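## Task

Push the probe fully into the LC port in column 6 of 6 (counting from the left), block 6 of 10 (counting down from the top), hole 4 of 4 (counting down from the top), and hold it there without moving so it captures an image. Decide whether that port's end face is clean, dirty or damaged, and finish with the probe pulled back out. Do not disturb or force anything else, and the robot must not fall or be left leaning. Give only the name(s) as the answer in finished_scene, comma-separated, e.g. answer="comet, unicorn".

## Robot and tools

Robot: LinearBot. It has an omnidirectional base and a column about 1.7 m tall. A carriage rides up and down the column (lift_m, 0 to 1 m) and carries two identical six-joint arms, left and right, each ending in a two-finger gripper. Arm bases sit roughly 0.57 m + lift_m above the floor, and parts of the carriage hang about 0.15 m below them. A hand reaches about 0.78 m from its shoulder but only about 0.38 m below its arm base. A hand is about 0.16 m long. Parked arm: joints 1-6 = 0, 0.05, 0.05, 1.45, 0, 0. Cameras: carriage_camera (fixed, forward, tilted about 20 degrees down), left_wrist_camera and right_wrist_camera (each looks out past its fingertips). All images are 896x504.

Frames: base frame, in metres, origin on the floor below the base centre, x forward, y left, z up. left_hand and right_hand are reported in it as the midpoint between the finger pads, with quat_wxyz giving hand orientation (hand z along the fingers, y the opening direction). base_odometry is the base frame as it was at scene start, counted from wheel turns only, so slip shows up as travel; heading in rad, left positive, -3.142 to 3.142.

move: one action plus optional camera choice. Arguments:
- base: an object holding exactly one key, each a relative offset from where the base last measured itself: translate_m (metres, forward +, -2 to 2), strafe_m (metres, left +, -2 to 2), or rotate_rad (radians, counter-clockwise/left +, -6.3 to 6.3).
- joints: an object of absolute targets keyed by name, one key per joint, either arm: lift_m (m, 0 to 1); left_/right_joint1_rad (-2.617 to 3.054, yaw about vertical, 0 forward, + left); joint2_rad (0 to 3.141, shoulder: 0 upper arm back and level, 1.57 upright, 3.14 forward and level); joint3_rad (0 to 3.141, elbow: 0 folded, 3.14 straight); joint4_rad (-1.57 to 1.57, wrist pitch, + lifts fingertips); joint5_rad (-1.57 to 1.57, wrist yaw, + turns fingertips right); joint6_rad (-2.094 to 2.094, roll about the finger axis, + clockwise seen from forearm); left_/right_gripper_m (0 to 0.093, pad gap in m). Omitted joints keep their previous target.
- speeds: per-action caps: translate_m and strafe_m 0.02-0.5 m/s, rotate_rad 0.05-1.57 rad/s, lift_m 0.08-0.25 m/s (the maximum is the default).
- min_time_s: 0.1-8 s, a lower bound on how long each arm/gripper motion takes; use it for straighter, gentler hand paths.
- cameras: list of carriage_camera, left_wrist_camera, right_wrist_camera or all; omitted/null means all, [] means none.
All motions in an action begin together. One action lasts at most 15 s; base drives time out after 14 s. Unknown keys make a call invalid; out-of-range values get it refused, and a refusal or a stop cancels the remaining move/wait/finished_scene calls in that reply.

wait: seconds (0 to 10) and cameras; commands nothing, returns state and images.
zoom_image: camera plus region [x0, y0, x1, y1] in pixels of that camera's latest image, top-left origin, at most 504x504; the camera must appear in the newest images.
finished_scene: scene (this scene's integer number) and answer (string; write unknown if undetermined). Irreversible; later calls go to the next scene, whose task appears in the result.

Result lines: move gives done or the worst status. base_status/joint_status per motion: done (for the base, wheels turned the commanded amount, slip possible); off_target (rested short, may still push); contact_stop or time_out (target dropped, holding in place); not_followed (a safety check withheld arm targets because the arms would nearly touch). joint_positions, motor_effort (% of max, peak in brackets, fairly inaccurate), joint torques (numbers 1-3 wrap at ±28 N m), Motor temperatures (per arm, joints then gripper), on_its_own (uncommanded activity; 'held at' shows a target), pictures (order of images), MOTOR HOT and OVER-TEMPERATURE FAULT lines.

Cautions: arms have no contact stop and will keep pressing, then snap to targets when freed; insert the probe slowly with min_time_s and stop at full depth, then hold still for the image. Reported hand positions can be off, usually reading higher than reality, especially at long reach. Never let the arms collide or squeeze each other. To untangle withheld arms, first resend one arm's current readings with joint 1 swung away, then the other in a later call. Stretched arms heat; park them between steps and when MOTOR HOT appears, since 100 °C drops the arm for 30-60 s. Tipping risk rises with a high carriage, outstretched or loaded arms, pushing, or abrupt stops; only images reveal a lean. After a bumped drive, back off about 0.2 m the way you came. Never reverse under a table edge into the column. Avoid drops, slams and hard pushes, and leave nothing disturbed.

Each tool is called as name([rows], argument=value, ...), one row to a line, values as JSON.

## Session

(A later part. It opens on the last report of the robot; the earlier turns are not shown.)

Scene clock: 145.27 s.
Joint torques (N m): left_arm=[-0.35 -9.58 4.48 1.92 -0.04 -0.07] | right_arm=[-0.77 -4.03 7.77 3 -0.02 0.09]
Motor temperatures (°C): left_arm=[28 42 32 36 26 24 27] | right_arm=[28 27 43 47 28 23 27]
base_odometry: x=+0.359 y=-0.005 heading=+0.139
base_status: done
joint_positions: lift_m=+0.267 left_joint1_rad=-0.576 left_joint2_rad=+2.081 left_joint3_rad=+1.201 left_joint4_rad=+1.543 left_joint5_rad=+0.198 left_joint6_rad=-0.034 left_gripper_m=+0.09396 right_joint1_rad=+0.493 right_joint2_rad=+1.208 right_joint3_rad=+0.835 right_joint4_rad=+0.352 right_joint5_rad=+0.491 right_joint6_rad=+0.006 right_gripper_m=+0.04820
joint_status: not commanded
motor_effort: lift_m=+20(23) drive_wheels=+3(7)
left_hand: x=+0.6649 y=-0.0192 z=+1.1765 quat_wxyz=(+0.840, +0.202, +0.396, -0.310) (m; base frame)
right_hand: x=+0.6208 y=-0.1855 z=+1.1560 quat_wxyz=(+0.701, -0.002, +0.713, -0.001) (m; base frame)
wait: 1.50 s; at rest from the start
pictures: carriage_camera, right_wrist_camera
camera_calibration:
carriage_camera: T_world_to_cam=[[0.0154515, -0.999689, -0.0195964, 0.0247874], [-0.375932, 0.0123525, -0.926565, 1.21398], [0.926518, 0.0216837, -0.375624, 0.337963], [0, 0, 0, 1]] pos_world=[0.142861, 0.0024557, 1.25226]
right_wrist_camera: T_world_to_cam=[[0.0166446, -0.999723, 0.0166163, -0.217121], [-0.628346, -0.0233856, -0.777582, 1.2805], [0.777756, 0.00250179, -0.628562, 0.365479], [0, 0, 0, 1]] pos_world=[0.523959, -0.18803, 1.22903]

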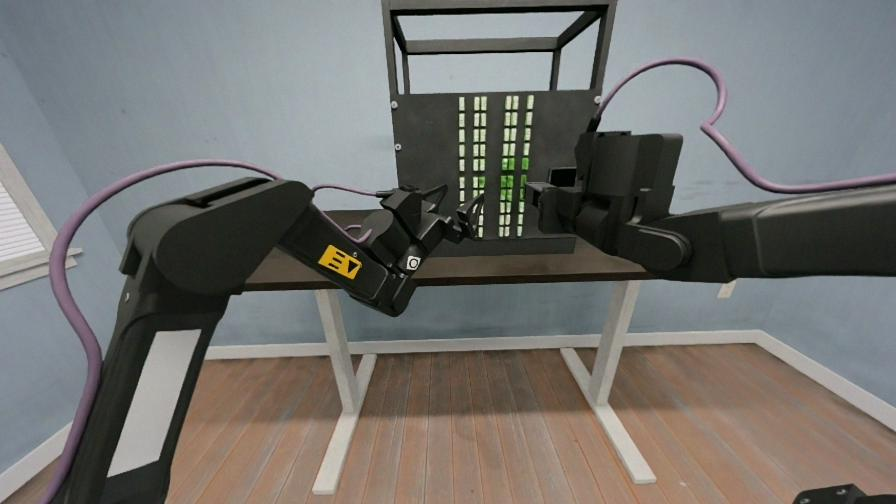

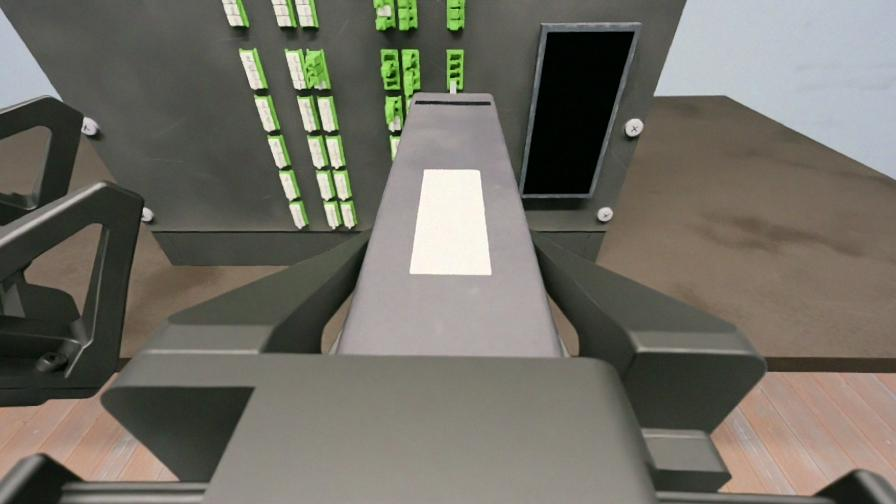

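move(base={"translate_m":0.003}, speeds={"translate_m":0.02}, cameras=["left_wrist_camera","right_wrist_camera"])

zoom_image(camera="right_wrist_camera", region=[440, 70, 464, 94])

zoom_image(camera="left_wrist_camera", region=[435, 245, 465, 275])

Scene clock: 146.17 s.
Joint torques (N m): left_arm=[-0.36 -9.62 4.51 1.94 -0.04 -0.07] | right_arm=[-1.1 -3.43 7.84 3.12 -0.04 0.09]
Motor temperatures (°C): left_arm=[28 42 32 36 26 24 27] | right_arm=[28 27 43 47 28 23 27]
move: done
base_odometry: x=+0.362 y=-0.005 heading=+0.139
base_status: done
joint_positions: lift_m=+0.267 left_joint1_rad=-0.576 left_joint2_rad=+2.081 left_joint3_rad=+1.201 left_joint4_rad=+1.543 left_joint5_rad=+0.198 left_joint6_rad=-0.034 left_gripper_m=+0.09396 right_joint1_rad=+0.496 right_joint2_rad=+1.201 right_joint3_rad=+0.835 right_joint4_rad=+0.343 right_joint5_rad=+0.493 right_joint6_rad=+0.006 right_gripper_m=+0.04820
joint_status: not commanded
motor_effort: lift_m=+17(23) drive_wheels=+3(7)
left_hand: x=+0.6649 y=-0.0192 z=+1.1765 quat_wxyz=(+0.840, +0.202, +0.396, -0.310) (m; base frame)
right_hand: x=+0.6191 y=-0.1853 z=+1.1564 quat_wxyz=(+0.700, -0.003, +0.714, -0.001) (m; base frame)
pictures: left_wrist_camera, right_wrist_camera
camera_calibration:
left_wrist_camera: T_world_to_cam=[[-0.677157, -0.726958, -0.113978, 0.56793], [0.0972641, 0.0651091, -0.993127, 1.10787], [0.729382, -0.683589, 0.0266178, -0.406823], [0, 0, 0, 1]] pos_world=[0.573551, 0.0626287, 1.17582]
right_wrist_camera: T_world_to_cam=[[0.0178279, -0.999682, 0.017839, -0.218929], [-0.630191, -0.0250866, -0.776035, 1.27885], [0.776235, 0.00259308, -0.630438, 0.370214], [0, 0, 0, 1]] pos_world=[0.52245, -0.187738, 1.22973]

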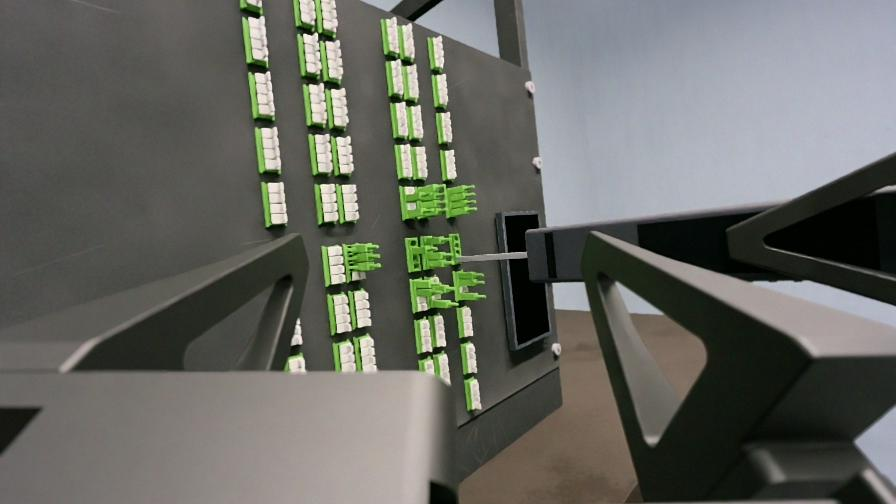

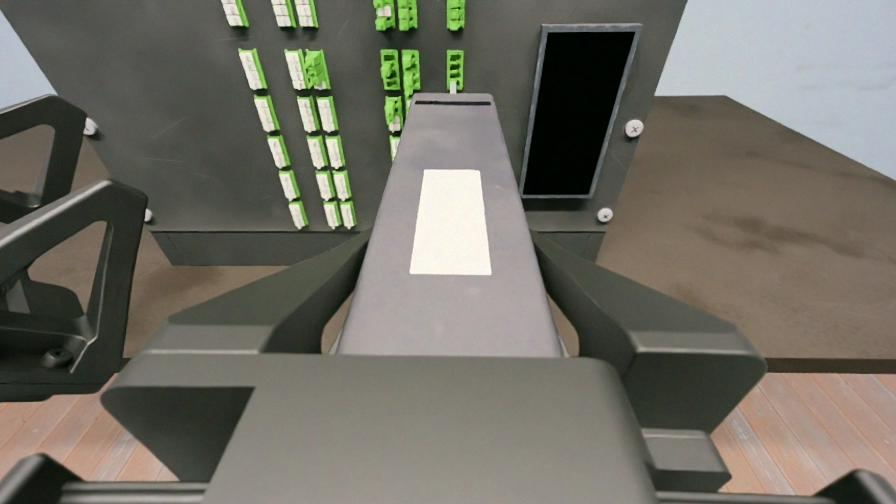

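Scaled by 21.000 from the camera's 896x504 image, which has a finer 1280x720 frame.

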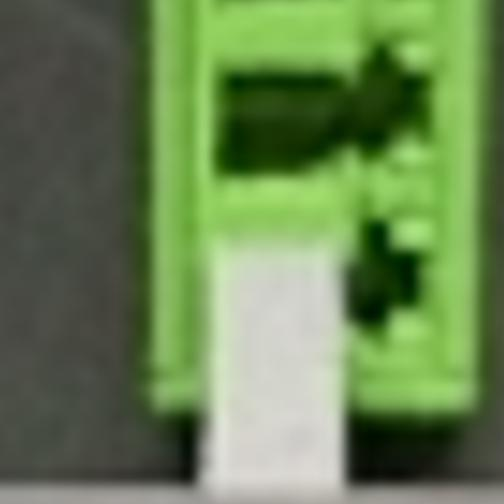

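Scaled by 16.800 from the camera's 896x504 image, which has a finer 1280x720 frame.

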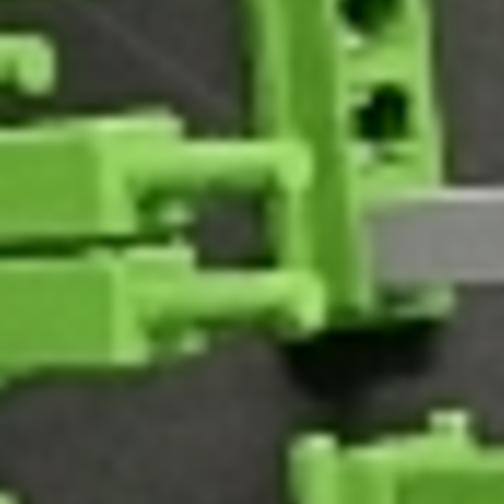

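move(joints={"right_joint2_rad":1.218,"right_joint3_rad":0.853,"right_joint1_rad":0.480}, min_time_s=0.6, cameras=["left_wrist_camera","right_wrist_camera"])

zoom_image(camera="right_wrist_camera", region=[440, 70, 464, 94])

zoom_image(camera="left_wrist_camera", region=[435, 245, 465, 275])

Scene clock: 147.70 s.
Joint torques (N m): left_arm=[-0.34 -9.55 4.48 1.93 -0.03 -0.06] | right_arm=[-1.57 -2.29 8.27 3.11 -0.04 0.09]
Motor temperatures (°C): left_arm=[28 42 32 36 26 24 27] | right_arm=[28 27 43 48 28 23 27]
move: done
base_odometry: x=+0.362 y=-0.005 heading=+0.139
base_status: not commanded
joint_positions: lift_m=+0.267 left_joint1_rad=-0.576 left_joint2_rad=+2.081 left_joint3_rad=+1.201 left_joint4_rad=+1.543 left_joint5_rad=+0.198 left_joint6_rad=-0.034 left_gripper_m=+0.09396 right_joint1_rad=+0.496 right_joint2_rad=+1.202 right_joint3_rad=+0.835 right_joint4_rad=+0.343 right_joint5_rad=+0.493 right_joint6_rad=+0.006 right_gripper_m=+0.04820
joint_status: all done
motor_effort: lift_m=+21(23) drive_wheels=+3(4)
left_hand: x=+0.6649 y=-0.0192 z=+1.1765 quat_wxyz=(+0.840, +0.202, +0.396, -0.310) (m; base frame)
right_hand: x=+0.6191 y=-0.1853 z=+1.1563 quat_wxyz=(+0.700, -0.003, +0.714, -0.001) (m; base frame)
pictures: left_wrist_camera, right_wrist_camera
camera_calibration:
left_wrist_camera: T_world_to_cam=[[-0.677157, -0.726958, -0.113978, 0.56793], [0.0972641, 0.0651091, -0.993127, 1.10787], [0.729382, -0.683589, 0.0266178, -0.406823], [0, 0, 0, 1]] pos_world=[0.573551, 0.0626287, 1.17582]
right_wrist_camera: T_world_to_cam=[[0.0178796, -0.999677, 0.0180514, -0.219218], [-0.630407, -0.0252848, -0.775853, 1.27869], [0.776059, 0.00249226, -0.630656, 0.370417], [0, 0, 0, 1]] pos_world=[0.522549, -0.187739, 1.22964]

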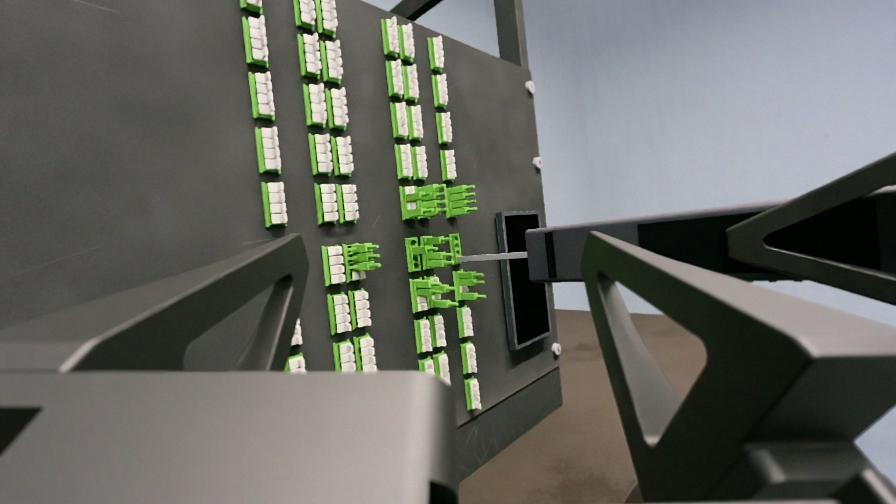

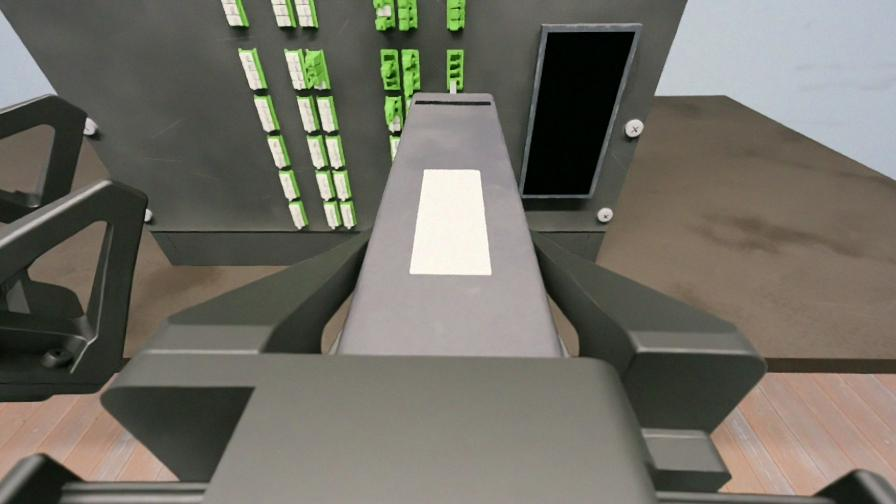

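Scaled by 21.000 from the camera's 896x504 image, which has a finer 1280x720 frame.

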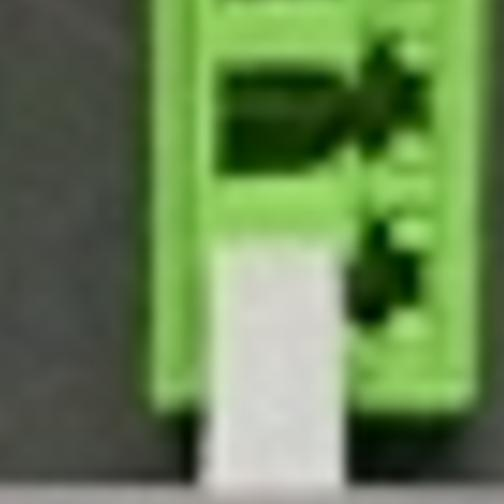

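Scaled by 16.800 from the camera's 896x504 image, which has a finer 1280x720 frame.

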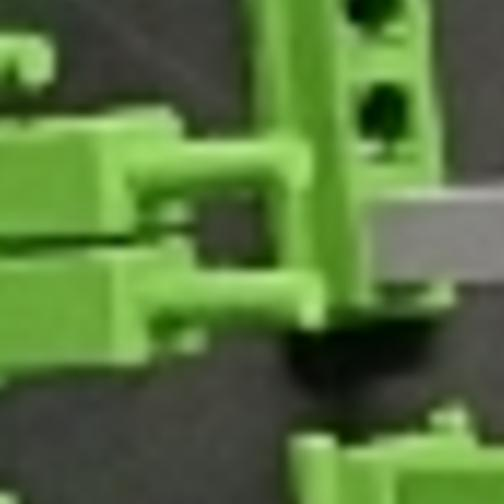

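wait(seconds=1.5, cameras=["left_wrist_camera","right_wrist_camera"])

zoom_image(camera="right_wrist_camera", region=[300, 60, 620, 380])

zoom_image(camera="left_wrist_camera", region=[380, 150, 580, 350])

Scene clock: 149.63 s.
Joint torques (N m): left_arm=[-0.36 -9.61 4.48 1.93 -0.04 -0.07] | right_arm=[-1.54 -2.32 8.25 3.1 -0.04 0.09]
Motor temperatures (°C): left_arm=[28 42 32 36 26 24 27] | right_arm=[28 27 43 48 28 23 27]
base_odometry: x=+0.362 y=-0.005 heading=+0.139
base_status: not commanded
joint_positions: lift_m=+0.267 left_joint1_rad=-0.576 left_joint2_rad=+2.081 left_joint3_rad=+1.201 left_joint4_rad=+1.543 left_joint5_rad=+0.198 left_joint6_rad=-0.034 left_gripper_m=+0.09396 right_joint1_rad=+0.496 right_joint2_rad=+1.202 right_joint3_rad=+0.835 right_joint4_rad=+0.343 right_joint5_rad=+0.493 right_joint6_rad=+0.006 right_gripper_m=+0.04820
joint_status: all done
motor_effort: lift_m=+21(23) drive_wheels=+3(4)
left_hand: x=+0.6649 y=-0.0192 z=+1.1765 quat_wxyz=(+0.840, +0.202, +0.396, -0.310) (m; base frame)
right_hand: x=+0.6191 y=-0.1853 z=+1.1563 quat_wxyz=(+0.700, -0.003, +0.714, -0.001) (m; base frame)
wait: 1.50 s; at rest from the start
pictures: left_wrist_camera, right_wrist_camera
camera_calibration:
left_wrist_camera: T_world_to_cam=[[-0.677157, -0.726958, -0.113978, 0.56793], [0.0972641, 0.0651091, -0.993127, 1.10787], [0.729382, -0.683589, 0.0266178, -0.406823], [0, 0, 0, 1]] pos_world=[0.573551, 0.0626287, 1.17582]
right_wrist_camera: T_world_to_cam=[[0.0178796, -0.999677, 0.0180514, -0.219218], [-0.630407, -0.0252848, -0.775853, 1.27869], [0.776059, 0.00249226, -0.630656, 0.370417], [0, 0, 0, 1]] pos_world=[0.522549, -0.187739, 1.22964]

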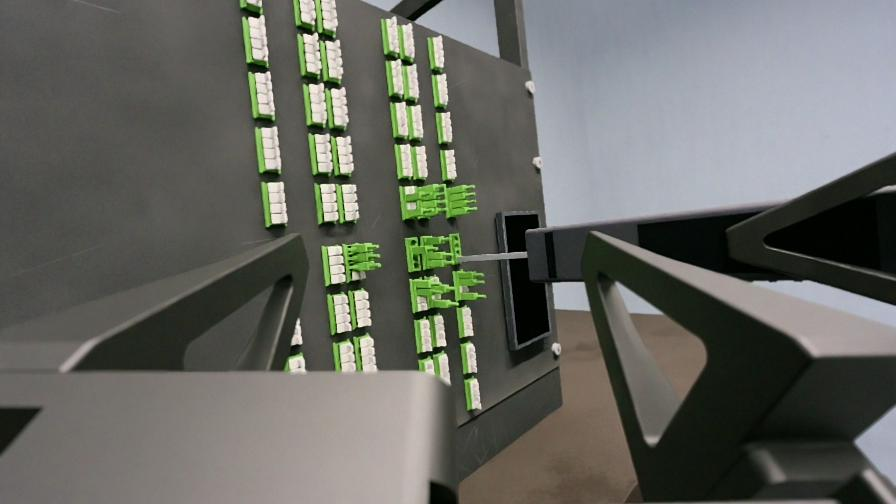

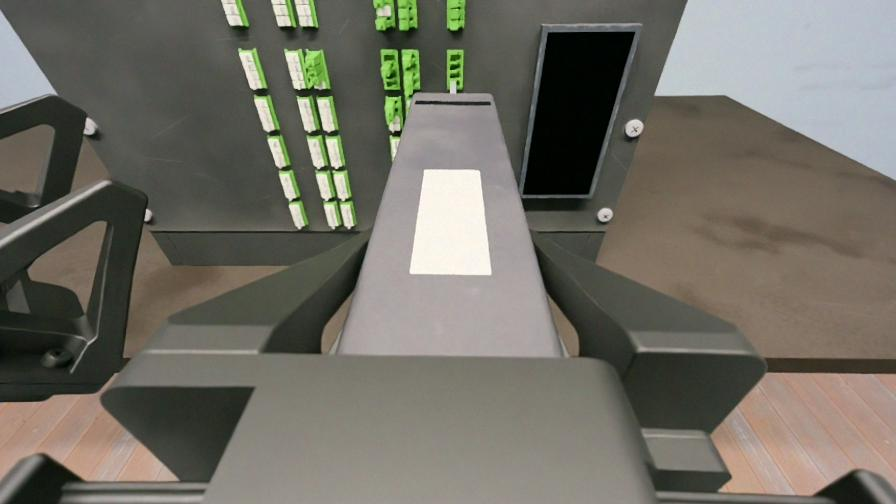

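Scaled by 1.575 from the camera's 896x504 image, which has a finer 1280x720 frame.

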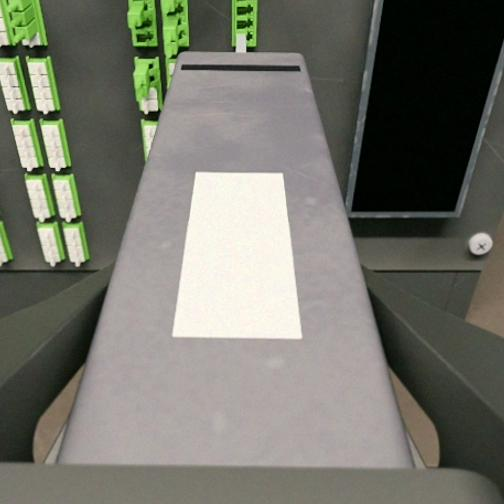

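Scaled by 2.520 from the camera's 896x504 image, which has a finer 1280x720 frame.

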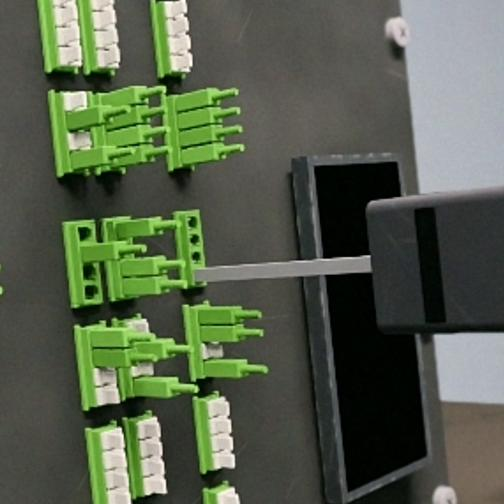

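move(joints={"right_joint5_rad":0.484}, cameras=[])

move(joints={"right_joint4_rad":0.426}, cameras=[])

move(joints={"right_joint1_rad":0.474}, cameras=["left_wrist_camera","right_wrist_camera"])

zoom_image(camera="right_wrist_camera", region=[440, 70, 464, 94])

zoom_image(camera="left_wrist_camera", region=[435, 245, 465, 275])

Scene clock: 150.60 s.
Joint torques (N m): left_arm=[-0.34 -9.59 4.46 1.92 -0.04 -0.06] | right_arm=[-1.55 -2.32 8.27 3.11 -0.14 0.09]
Motor temperatures (°C): left_arm=[28 42 32 36 26 24 27] | right_arm=[28 27 43 49 28 23 27]
move: done
base_odometry: x=+0.362 y=-0.005 heading=+0.139
base_status: not commanded
joint_positions: lift_m=+0.267 left_joint1_rad=-0.576 left_joint2_rad=+2.081 left_joint3_rad=+1.201 left_joint4_rad=+1.543 left_joint5_rad=+0.198 left_joint6_rad=-0.034 left_gripper_m=+0.09396 right_joint1_rad=+0.496 right_joint2_rad=+1.202 right_joint3_rad=+0.835 right_joint4_rad=+0.343 right_joint5_rad=+0.493 right_joint6_rad=+0.006 right_gripper_m=+0.04820
joint_status: all done
motor_effort: lift_m=+21(22) drive_wheels=+3(4)
left_hand: x=+0.6649 y=-0.0192 z=+1.1765 quat_wxyz=(+0.840, +0.202, +0.396, -0.310) (m; base frame)
right_hand: x=+0.6191 y=-0.1853 z=+1.1563 quat_wxyz=(+0.700, -0.003, +0.714, -0.001) (m; base frame)
pictures: none
No camera images: "cameras" was empty.

Scene clock: 151.00 s.
Joint torques (N m): left_arm=[-0.32 -9.59 4.49 1.92 -0.04 -0.07] | right_arm=[-1.54 -2.32 8.25 3.22 -0.14 0.09]
Motor temperatures (°C): left_arm=[28 42 32 36 26 24 27] | right_arm=[28 27 43 49 28 23 27]
move: off_target
base_odometry: x=+0.362 y=-0.005 heading=+0.139
base_status: not commanded
joint_positions: lift_m=+0.267 left_joint1_rad=-0.576 left_joint2_rad=+2.081 left_joint3_rad=+1.201 left_joint4_rad=+1.543 left_joint5_rad=+0.198 left_joint6_rad=-0.034 left_gripper_m=+0.09396 right_joint1_rad=+0.496 right_joint2_rad=+1.202 right_joint3_rad=+0.835 right_joint4_rad=+0.343 right_joint5_rad=+0.493 right_joint6_rad=+0.006 right_gripper_m=+0.04820
joint_status: right_joint4_rad off_target (ended at +0.343, target +0.426)
motor_effort: lift_m=+22(23) drive_wheels=+3(4)
left_hand: x=+0.6649 y=-0.0192 z=+1.1765 quat_wxyz=(+0.840, +0.202, +0.396, -0.310) (m; base frame)
right_hand: x=+0.6191 y=-0.1853 z=+1.1563 quat_wxyz=(+0.700, -0.003, +0.714, -0.001) (m; base frame)
pictures: none
No camera images: "cameras" was empty.

Scene clock: 151.33 s.
Joint torques (N m): left_arm=[-0.35 -9.55 4.46 1.93 -0.04 -0.07] | right_arm=[-2.09 -2.3 8.25 3.22 -0.14 0.09]
Motor temperatures (°C): left_arm=[28 42 32 36 26 24 27] | right_arm=[28 27 43 49 28 23 27]
move: off_target
base_odometry: x=+0.362 y=-0.005 heading=+0.139
base_status: not commanded
joint_positions: lift_m=+0.267 left_joint1_rad=-0.576 left_joint2_rad=+2.081 left_joint3_rad=+1.201 left_joint4_rad=+1.543 left_joint5_rad=+0.198 left_joint6_rad=-0.034 left_gripper_m=+0.09396 right_joint1_rad=+0.496 right_joint2_rad=+1.202 right_joint3_rad=+0.835 right_joint4_rad=+0.343 right_joint5_rad=+0.493 right_joint6_rad=+0.006 right_gripper_m=+0.04820
joint_status: right_joint1_rad off_target (ended at +0.496, target +0.474)
motor_effort: lift_m=+17(24) drive_wheels=+3(4)
left_hand: x=+0.6649 y=-0.0192 z=+1.1765 quat_wxyz=(+0.840, +0.202, +0.396, -0.310) (m; base frame)
right_hand: x=+0.6192 y=-0.1854 z=+1.1563 quat_wxyz=(+0.700, -0.003, +0.714, -0.001) (m; base frame)
pictures: left_wrist_camera, right_wrist_camera
camera_calibration:
left_wrist_camera: T_world_to_cam=[[-0.677157, -0.726958, -0.113978, 0.56793], [0.0972641, 0.0651091, -0.993127, 1.10787], [0.729382, -0.683589, 0.0266178, -0.406823], [0, 0, 0, 1]] pos_world=[0.573551, 0.0626287, 1.17582]
right_wrist_camera: T_world_to_cam=[[0.0174581, -0.999685, 0.0180057, -0.219042], [-0.630419, -0.0249835, -0.775853, 1.27875], [0.776058, 0.00219377, -0.630657, 0.370363], [0, 0, 0, 1]] pos_world=[0.522548, -0.187838, 1.22964]

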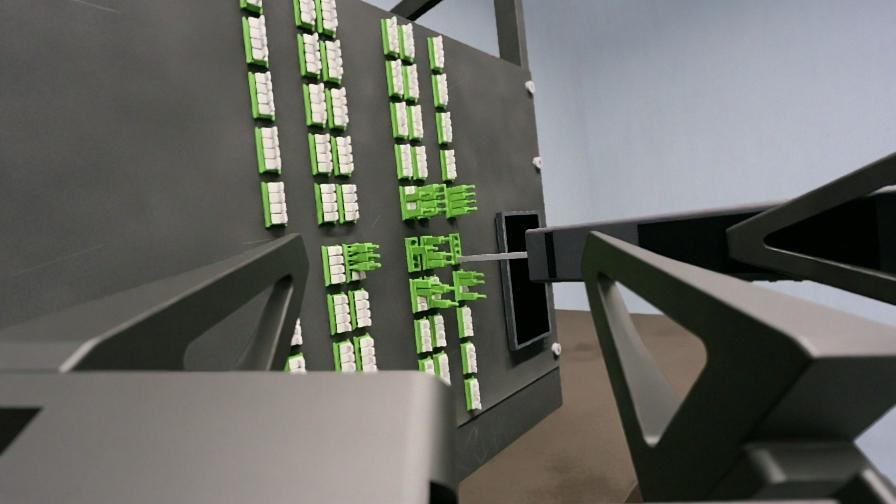

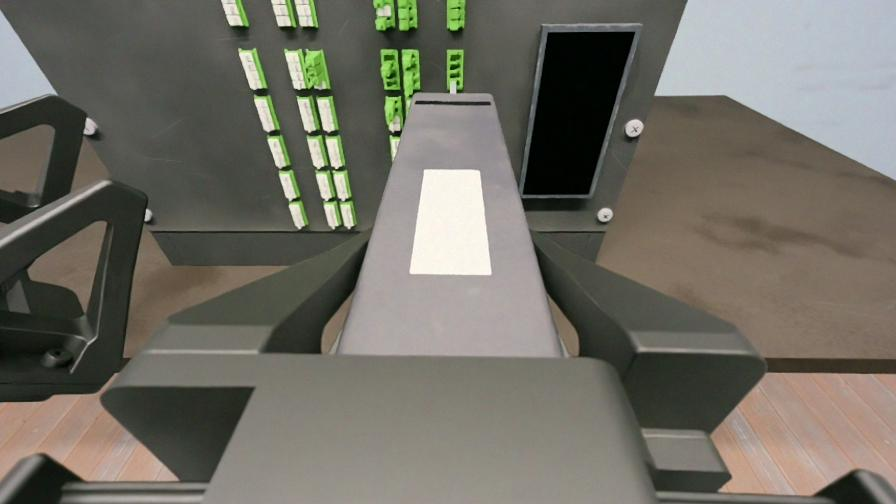

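Scaled by 21.000 from the camera's 896x504 image, which has a finer 1280x720 frame.

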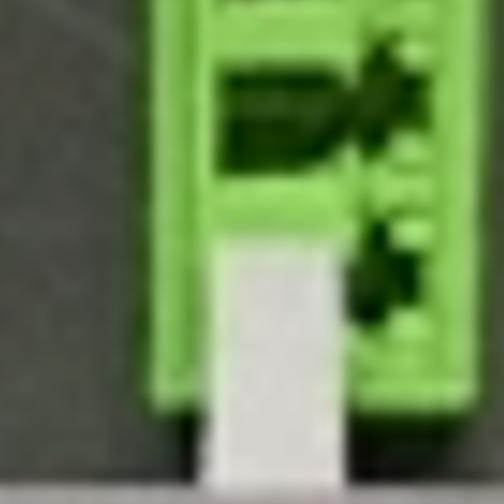

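Scaled by 16.800 from the camera's 896x504 image, which has a finer 1280x720 frame.

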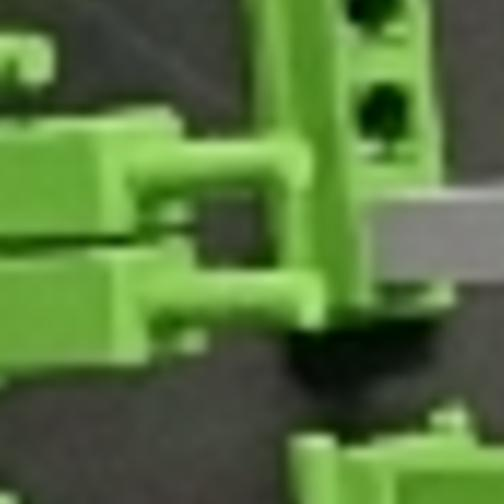

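move(joints={"lift_m":0.2662}, cameras=[])

move(joints={"lift_m":0.2654}, cameras=[])

move(joints={"lift_m":0.2646}, cameras=["left_wrist_camera","right_wrist_camera"])

zoom_image(camera="right_wrist_camera", region=[440, 70, 464, 94])

zoom_image(camera="left_wrist_camera", region=[430, 235, 530, 295])

Scene clock: 152.10 s.
Joint torques (N m): left_arm=[-0.39 -9.59 4.51 1.92 -0.04 -0.06] | right_arm=[-1.99 -2.37 8.24 3.21 -0.13 0.08]
Motor temperatures (°C): left_arm=[28 42 32 36 26 24 27] | right_arm=[28 27 43 49 28 23 27]
move: done
base_odometry: x=+0.362 y=-0.005 heading=+0.139
base_status: not commanded
joint_positions: lift_m=+0.266 left_joint1_rad=-0.576 left_joint2_rad=+2.081 left_joint3_rad=+1.201 left_joint4_rad=+1.542 left_joint5_rad=+0.198 left_joint6_rad=-0.034 left_gripper_m=+0.09396 right_joint1_rad=+0.496 right_joint2_rad=+1.202 right_joint3_rad=+0.835 right_joint4_rad=+0.344 right_joint5_rad=+0.493 right_joint6_rad=+0.006 right_gripper_m=+0.04820
joint_status: all done
motor_effort: lift_m=+20(23) drive_wheels=+3(4)
left_hand: x=+0.6650 y=-0.0192 z=+1.1757 quat_wxyz=(+0.840, +0.202, +0.397, -0.310) (m; base frame)
right_hand: x=+0.6192 y=-0.1854 z=+1.1559 quat_wxyz=(+0.700, -0.003, +0.714, -0.001) (m; base frame)
pictures: none
No camera images: "cameras" was empty.

Scene clock: 152.40 s.
Joint torques (N m): left_arm=[-0.36 -9.57 4.46 1.93 -0.03 -0.07] | right_arm=[-2.1 -2.33 8.28 3.18 -0.16 0.11]
Motor temperatures (°C): left_arm=[28 42 32 36 26 24 27] | right_arm=[28 27 43 49 28 23 27]
move: done
base_odometry: x=+0.362 y=-0.005 heading=+0.139
base_status: not commanded
joint_positions: lift_m=+0.266 left_joint1_rad=-0.576 left_joint2_rad=+2.081 left_joint3_rad=+1.201 left_joint4_rad=+1.542 left_joint5_rad=+0.198 left_joint6_rad=-0.034 left_gripper_m=+0.09396 right_joint1_rad=+0.496 right_joint2_rad=+1.202 right_joint3_rad=+0.835 right_joint4_rad=+0.345 right_joint5_rad=+0.493 right_joint6_rad=+0.006 right_gripper_m=+0.04820
joint_status: all done
motor_effort: lift_m=+18(21) drive_wheels=+4(4)
left_hand: x=+0.6650 y=-0.0193 z=+1.1748 quat_wxyz=(+0.840, +0.202, +0.397, -0.310) (m; base frame)
right_hand: x=+0.6192 y=-0.1853 z=+1.1555 quat_wxyz=(+0.701, -0.003, +0.714, +0.000) (m; base frame)
pictures: none
No camera images: "cameras" was empty.

Scene clock: 152.70 s.
Joint torques (N m): left_arm=[-0.35 -9.59 4.44 1.94 -0.04 -0.07] | right_arm=[-2.07 -2.26 8.16 3.14 -0.13 0.07]
Motor temperatures (°C): left_arm=[28 42 32 36 26 24 27] | right_arm=[28 27 43 49 28 23 27]
move: done
base_odometry: x=+0.362 y=-0.005 heading=+0.139
base_status: not commanded
joint_positions: lift_m=+0.265 left_joint1_rad=-0.576 left_joint2_rad=+2.081 left_joint3_rad=+1.201 left_joint4_rad=+1.541 left_joint5_rad=+0.198 left_joint6_rad=-0.034 left_gripper_m=+0.09396 right_joint1_rad=+0.496 right_joint2_rad=+1.202 right_joint3_rad=+0.835 right_joint4_rad=+0.347 right_joint5_rad=+0.492 right_joint6_rad=+0.006 right_gripper_m=+0.04820
joint_status: all done
motor_effort: lift_m=+17(21) drive_wheels=+4(4)
left_hand: x=+0.6651 y=-0.0193 z=+1.1740 quat_wxyz=(+0.840, +0.202, +0.397, -0.310) (m; base frame)
right_hand: x=+0.6193 y=-0.1854 z=+1.1550 quat_wxyz=(+0.701, -0.002, +0.713, +0.000) (m; base frame)
pictures: left_wrist_camera, right_wrist_camera
camera_calibration:
left_wrist_camera: T_world_to_cam=[[-0.677304, -0.726858, -0.113742, 0.567531], [0.0960114, 0.0659535, -0.993193, 1.10632], [0.729411, -0.683614, 0.025116, -0.405226], [0, 0, 0, 1]] pos_world=[0.573749, 0.0625305, 1.17352]
right_wrist_camera: T_world_to_cam=[[0.0177525, -0.999712, 0.0161183, -0.217042], [-0.627541, -0.0236909, -0.778223, 1.27903], [0.778381, 0.00370046, -0.627781, 0.365027], [0, 0, 0, 1]] pos_world=[0.522367, -0.188029, 1.22803]

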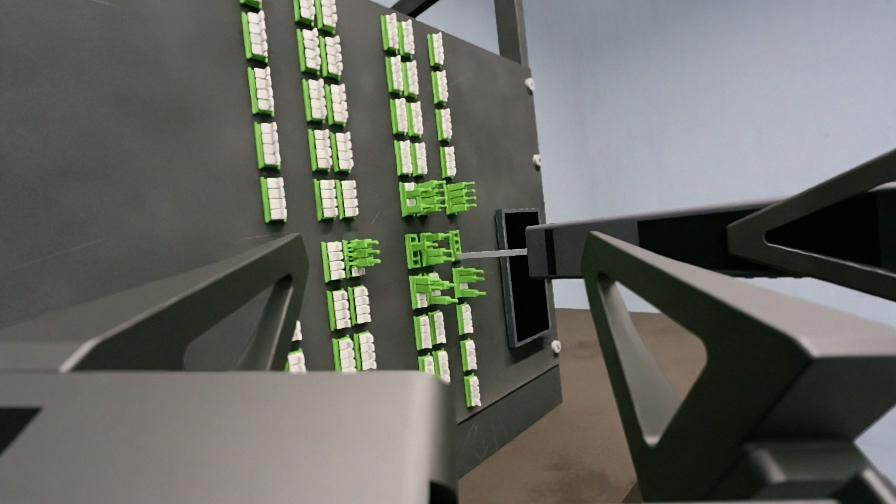

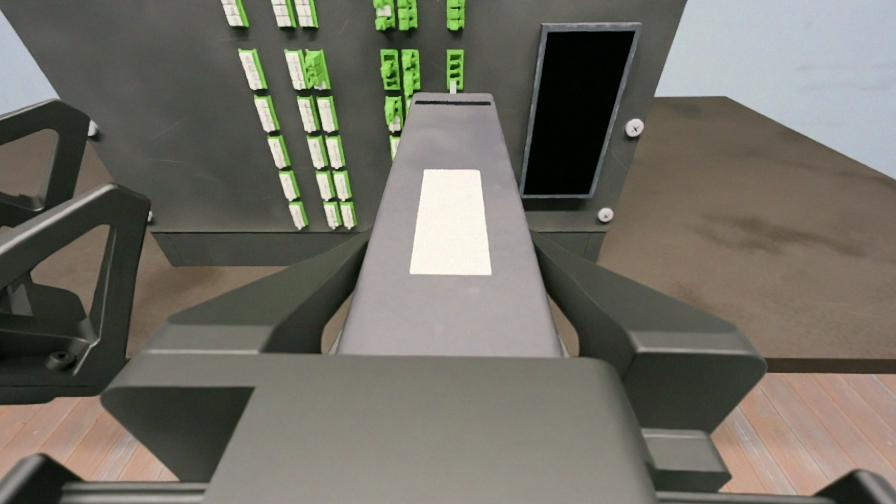

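Scaled by 21.000 from the camera's 896x504 image, which has a finer 1280x720 frame.

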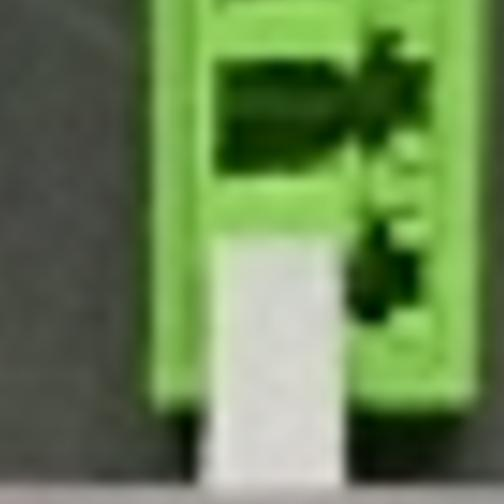

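Scaled by 5.040 from the camera's 896x504 image, which has a finer 1280x720 frame.

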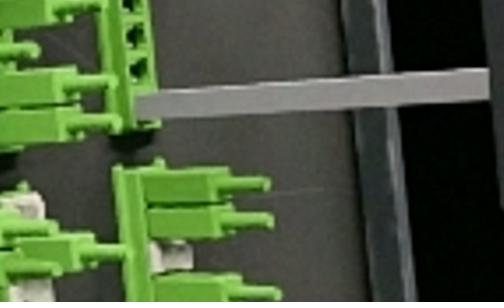

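move(joints={"lift_m":0.2662,"right_joint2_rad":1.212,"right_joint3_rad":0.848,"right_joint1_rad":0.485}, cameras=[])

wait(seconds=3, cameras=["left_wrist_camera","right_wrist_camera"])

zoom_image(camera="right_wrist_camera", region=[440, 70, 464, 94])

Scene clock: 153.40 s.
Joint torques (N m): left_arm=[-0.34 -9.59 4.48 1.96 -0.04 -0.06] | right_arm=[-0.87 -2.91 7.87 3.16 -0.15 0.09]
Motor temperatures (°C): left_arm=[28 42 32 36 26 24 27] | right_arm=[28 27 43 49 28 23 27]
move: done
base_odometry: x=+0.362 y=-0.005 heading=+0.139
base_status: not commanded
joint_positions: lift_m=+0.266 left_joint1_rad=-0.576 left_joint2_rad=+2.081 left_joint3_rad=+1.201 left_joint4_rad=+1.542 left_joint5_rad=+0.198 left_joint6_rad=-0.034 left_gripper_m=+0.09396 right_joint1_rad=+0.496 right_joint2_rad=+1.202 right_joint3_rad=+0.835 right_joint4_rad=+0.347 right_joint5_rad=+0.492 right_joint6_rad=+0.006 right_gripper_m=+0.04820
joint_status: all done
motor_effort: lift_m=+27(27) drive_wheels=+4(4)
left_hand: x=+0.6650 y=-0.0193 z=+1.1751 quat_wxyz=(+0.840, +0.202, +0.397, -0.310) (m; base frame)
right_hand: x=+0.6193 y=-0.1854 z=+1.1561 quat_wxyz=(+0.701, -0.002, +0.713, +0.000) (m; base frame)
pictures: none
No camera images: "cameras" was empty.

Scene clock: 156.40 s.
Joint torques (N m): left_arm=[-0.36 -9.58 4.44 1.95 -0.04 -0.07] | right_arm=[-1.02 -2.84 7.87 3.17 -0.14 0.09]
Motor temperatures (°C): left_arm=[28 43 32 36 26 24 27] | right_arm=[28 27 43 49 28 23 28]
base_odometry: x=+0.362 y=-0.005 heading=+0.139
base_status: not commanded
joint_positions: lift_m=+0.266 left_joint1_rad=-0.576 left_joint2_rad=+2.081 left_joint3_rad=+1.201 left_joint4_rad=+1.542 left_joint5_rad=+0.198 left_joint6_rad=-0.034 left_gripper_m=+0.09396 right_joint1_rad=+0.496 right_joint2_rad=+1.202 right_joint3_rad=+0.835 right_joint4_rad=+0.347 right_joint5_rad=+0.492 right_joint6_rad=+0.006 right_gripper_m=+0.04820
joint_status: all done
motor_effort: lift_m=+25(27) drive_wheels=+4(4)
left_hand: x=+0.6650 y=-0.0193 z=+1.1751 quat_wxyz=(+0.840, +0.202, +0.397, -0.310) (m; base frame)
right_hand: x=+0.6193 y=-0.1854 z=+1.1561 quat_wxyz=(+0.701, -0.002, +0.713, +0.000) (m; base frame)
wait: 3.00 s; at rest by 0.27 s
pictures: left_wrist_camera, right_wrist_camera
camera_calibration:
left_wrist_camera: T_world_to_cam=[[-0.677266, -0.726885, -0.113798, 0.567635], [0.0963408, 0.0657234, -0.993176, 1.10723], [0.729404, -0.683607, 0.0255164, -0.405648], [0, 0, 0, 1]] pos_world=[0.573649, 0.06253, 1.17462]
right_wrist_camera: T_world_to_cam=[[0.0177525, -0.999712, 0.0161183, -0.217059], [-0.627541, -0.0236909, -0.778223, 1.27989], [0.778381, 0.00370046, -0.627781, 0.365717], [0, 0, 0, 1]] pos_world=[0.522367, -0.188029, 1.22913]

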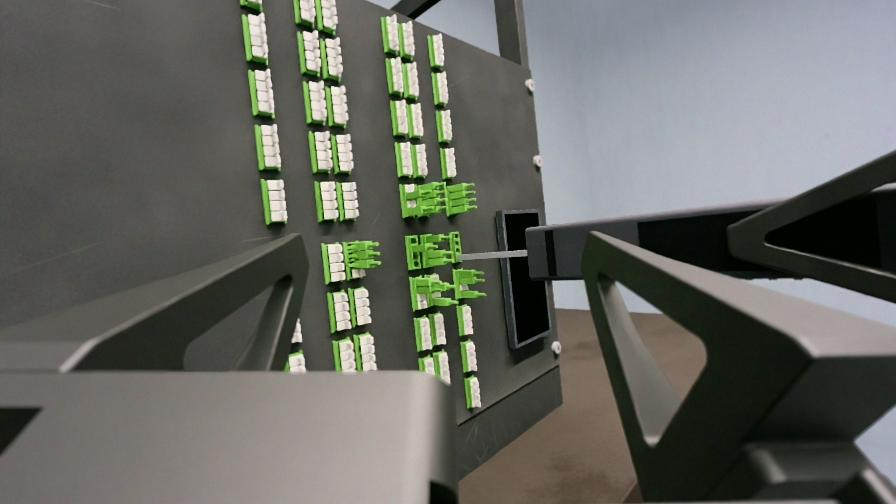

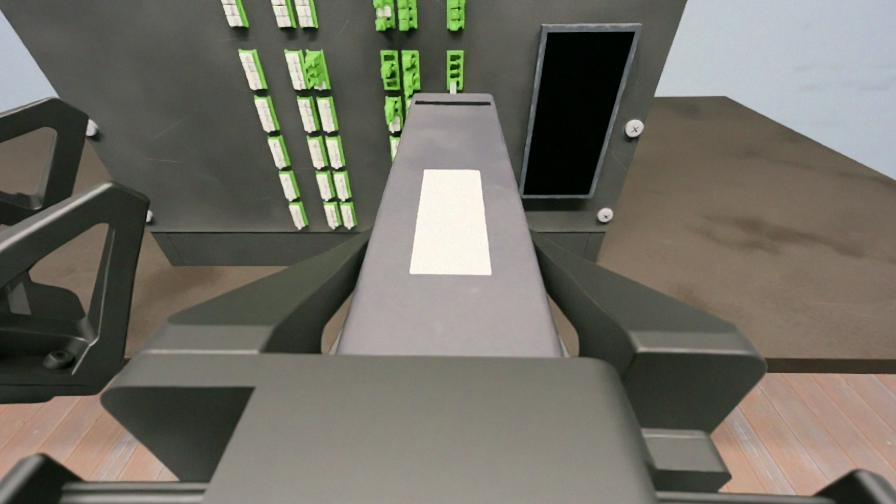

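Scaled by 21.000 from the camera's 896x504 image, which has a finer 1280x720 frame.

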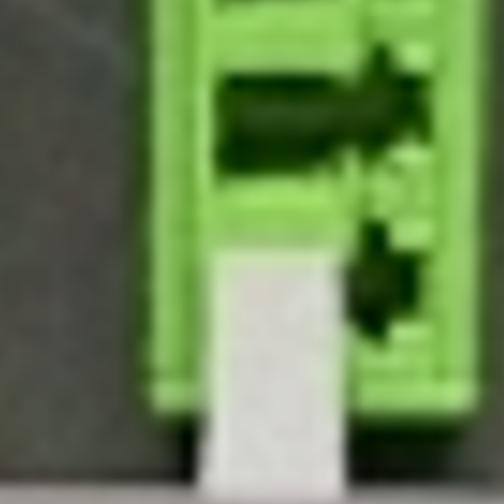

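wait(seconds=0.1, cameras=["carriage_camera"])

zoom_image(camera="carriage_camera", region=[380, 220, 600, 300])

zoom_image(camera="carriage_camera", region=[380, 0, 640, 130])

Scene clock: 156.90 s.
Joint torques (N m): left_arm=[-0.35 -9.58 4.52 1.95 -0.04 -0.07] | right_arm=[-1.03 -2.84 7.86 3.17 -0.14 0.09]
Motor temperatures (°C): left_arm=[28 43 32 36 26 24 27] | right_arm=[28 27 43 49 28 23 28]
base_odometry: x=+0.362 y=-0.005 heading=+0.139
base_status: not commanded
joint_positions: lift_m=+0.266 left_joint1_rad=-0.576 left_joint2_rad=+2.081 left_joint3_rad=+1.201 left_joint4_rad=+1.542 left_joint5_rad=+0.198 left_joint6_rad=-0.034 left_gripper_m=+0.09396 right_joint1_rad=+0.496 right_joint2_rad=+1.202 right_joint3_rad=+0.835 right_joint4_rad=+0.347 right_joint5_rad=+0.492 right_joint6_rad=+0.006 right_gripper_m=+0.04820
joint_status: all done
motor_effort: lift_m=+27(27) drive_wheels=+4(4)
left_hand: x=+0.6650 y=-0.0193 z=+1.1751 quat_wxyz=(+0.840, +0.202, +0.397, -0.310) (m; base frame)
right_hand: x=+0.6193 y=-0.1854 z=+1.1561 quat_wxyz=(+0.701, -0.002, +0.713, +0.000) (m; base frame)
wait: 0.10 s; at rest from the start
pictures: carriage_camera
camera_calibration:
carriage_camera: T_world_to_cam=[[0.0154515, -0.999689, -0.0195964, 0.0247658], [-0.375932, 0.0123525, -0.926565, 1.21296], [0.926518, 0.0216837, -0.375624, 0.33755], [0, 0, 0, 1]] pos_world=[0.142861, 0.0024557, 1.25116]

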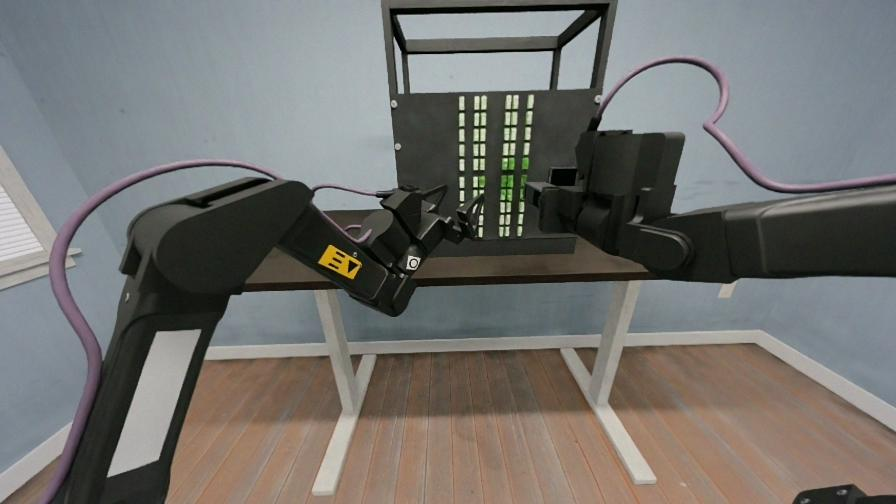

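Scaled by 2.291 from the camera's 896x504 image, which has a finer 1280x720 frame.

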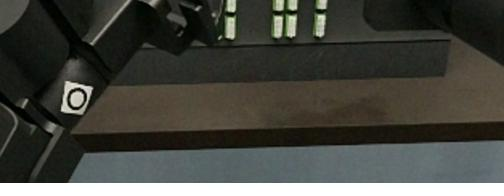

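Scaled by 1.938 from the camera's 896x504 image, which has a finer 1280x720 frame.

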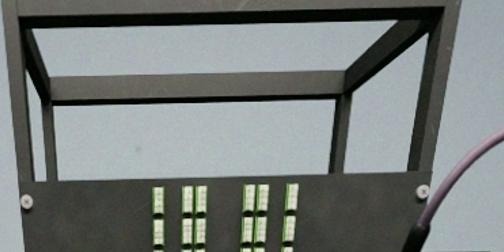

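wait(seconds=0.1, cameras=["right_wrist_camera"])

zoom_image(camera="right_wrist_camera", region=[130, 200, 230, 270])

zoom_image(camera="right_wrist_camera", region=[530, 200, 630, 270])

zoom_image(camera="right_wrist_camera", region=[60, 100, 130, 150])

zoom_image(camera="right_wrist_camera", region=[600, 100, 670, 150])

Scene clock: 157.77 s.
Joint torques (N m): left_arm=[-0.34 -9.55 4.49 1.95 -0.03 -0.06] | right_arm=[-1.01 -2.86 7.86 3.17 -0.13 0.09]
Motor temperatures (°C): left_arm=[28 43 32 36 26 24 27] | right_arm=[28 27 43 50 28 23 28]
base_odometry: x=+0.362 y=-0.005 heading=+0.139
base_status: not commanded
joint_positions: lift_m=+0.266 left_joint1_rad=-0.576 left_joint2_rad=+2.081 left_joint3_rad=+1.201 left_joint4_rad=+1.542 left_joint5_rad=+0.198 left_joint6_rad=-0.034 left_gripper_m=+0.09396 right_joint1_rad=+0.496 right_joint2_rad=+1.202 right_joint3_rad=+0.835 right_joint4_rad=+0.347 right_joint5_rad=+0.492 right_joint6_rad=+0.006 right_gripper_m=+0.04820
joint_status: all done
motor_effort: lift_m=+23(27) drive_wheels=+4(4)
left_hand: x=+0.6650 y=-0.0193 z=+1.1751 quat_wxyz=(+0.840, +0.202, +0.397, -0.310) (m; base frame)
right_hand: x=+0.6193 y=-0.1854 z=+1.1561 quat_wxyz=(+0.701, -0.002, +0.713, +0.000) (m; base frame)
wait: 0.10 s; at rest from the start
pictures: right_wrist_camera
camera_calibration:
right_wrist_camera: T_world_to_cam=[[0.0177525, -0.999712, 0.0161183, -0.217059], [-0.627541, -0.0236909, -0.778223, 1.27989], [0.778381, 0.00370046, -0.627781, 0.365717], [0, 0, 0, 1]] pos_world=[0.522367, -0.188029, 1.22913]

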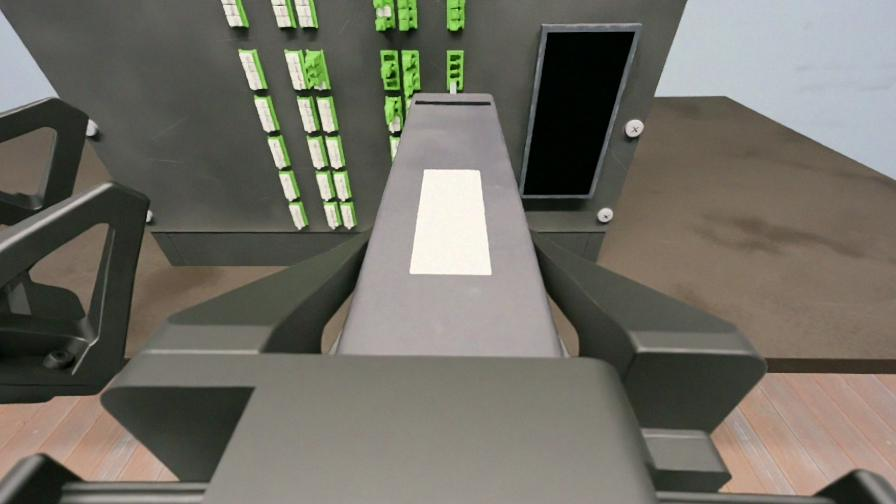

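Scaled by 5.040 from the camera's 896x504 image, which has a finer 1280x720 frame.

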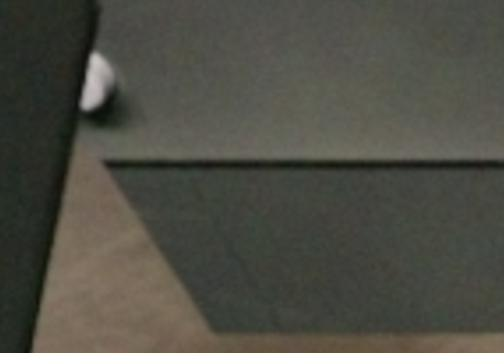

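Scaled by 5.040 from the camera's 896x504 image, which has a finer 1280x720 frame.

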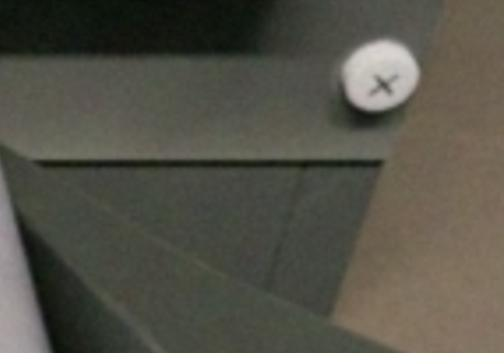

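Scaled by 7.200 from the camera's 896x504 image, which has a finer 1280x720 frame.

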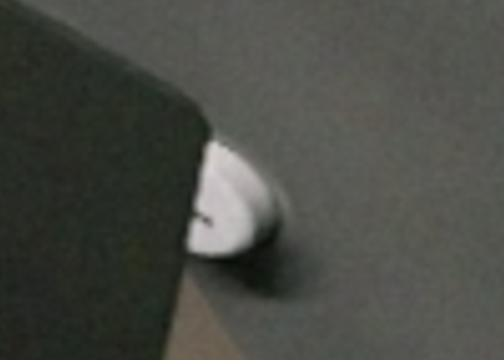

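Scaled by 7.200 from the camera's 896x504 image, which has a finer 1280x720 frame.

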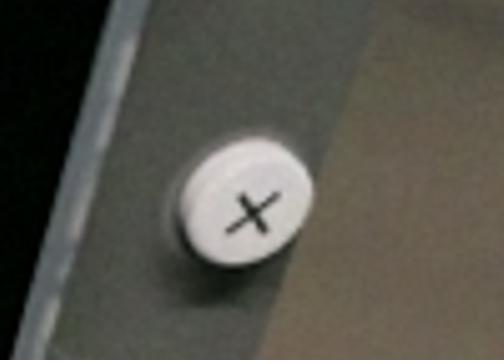

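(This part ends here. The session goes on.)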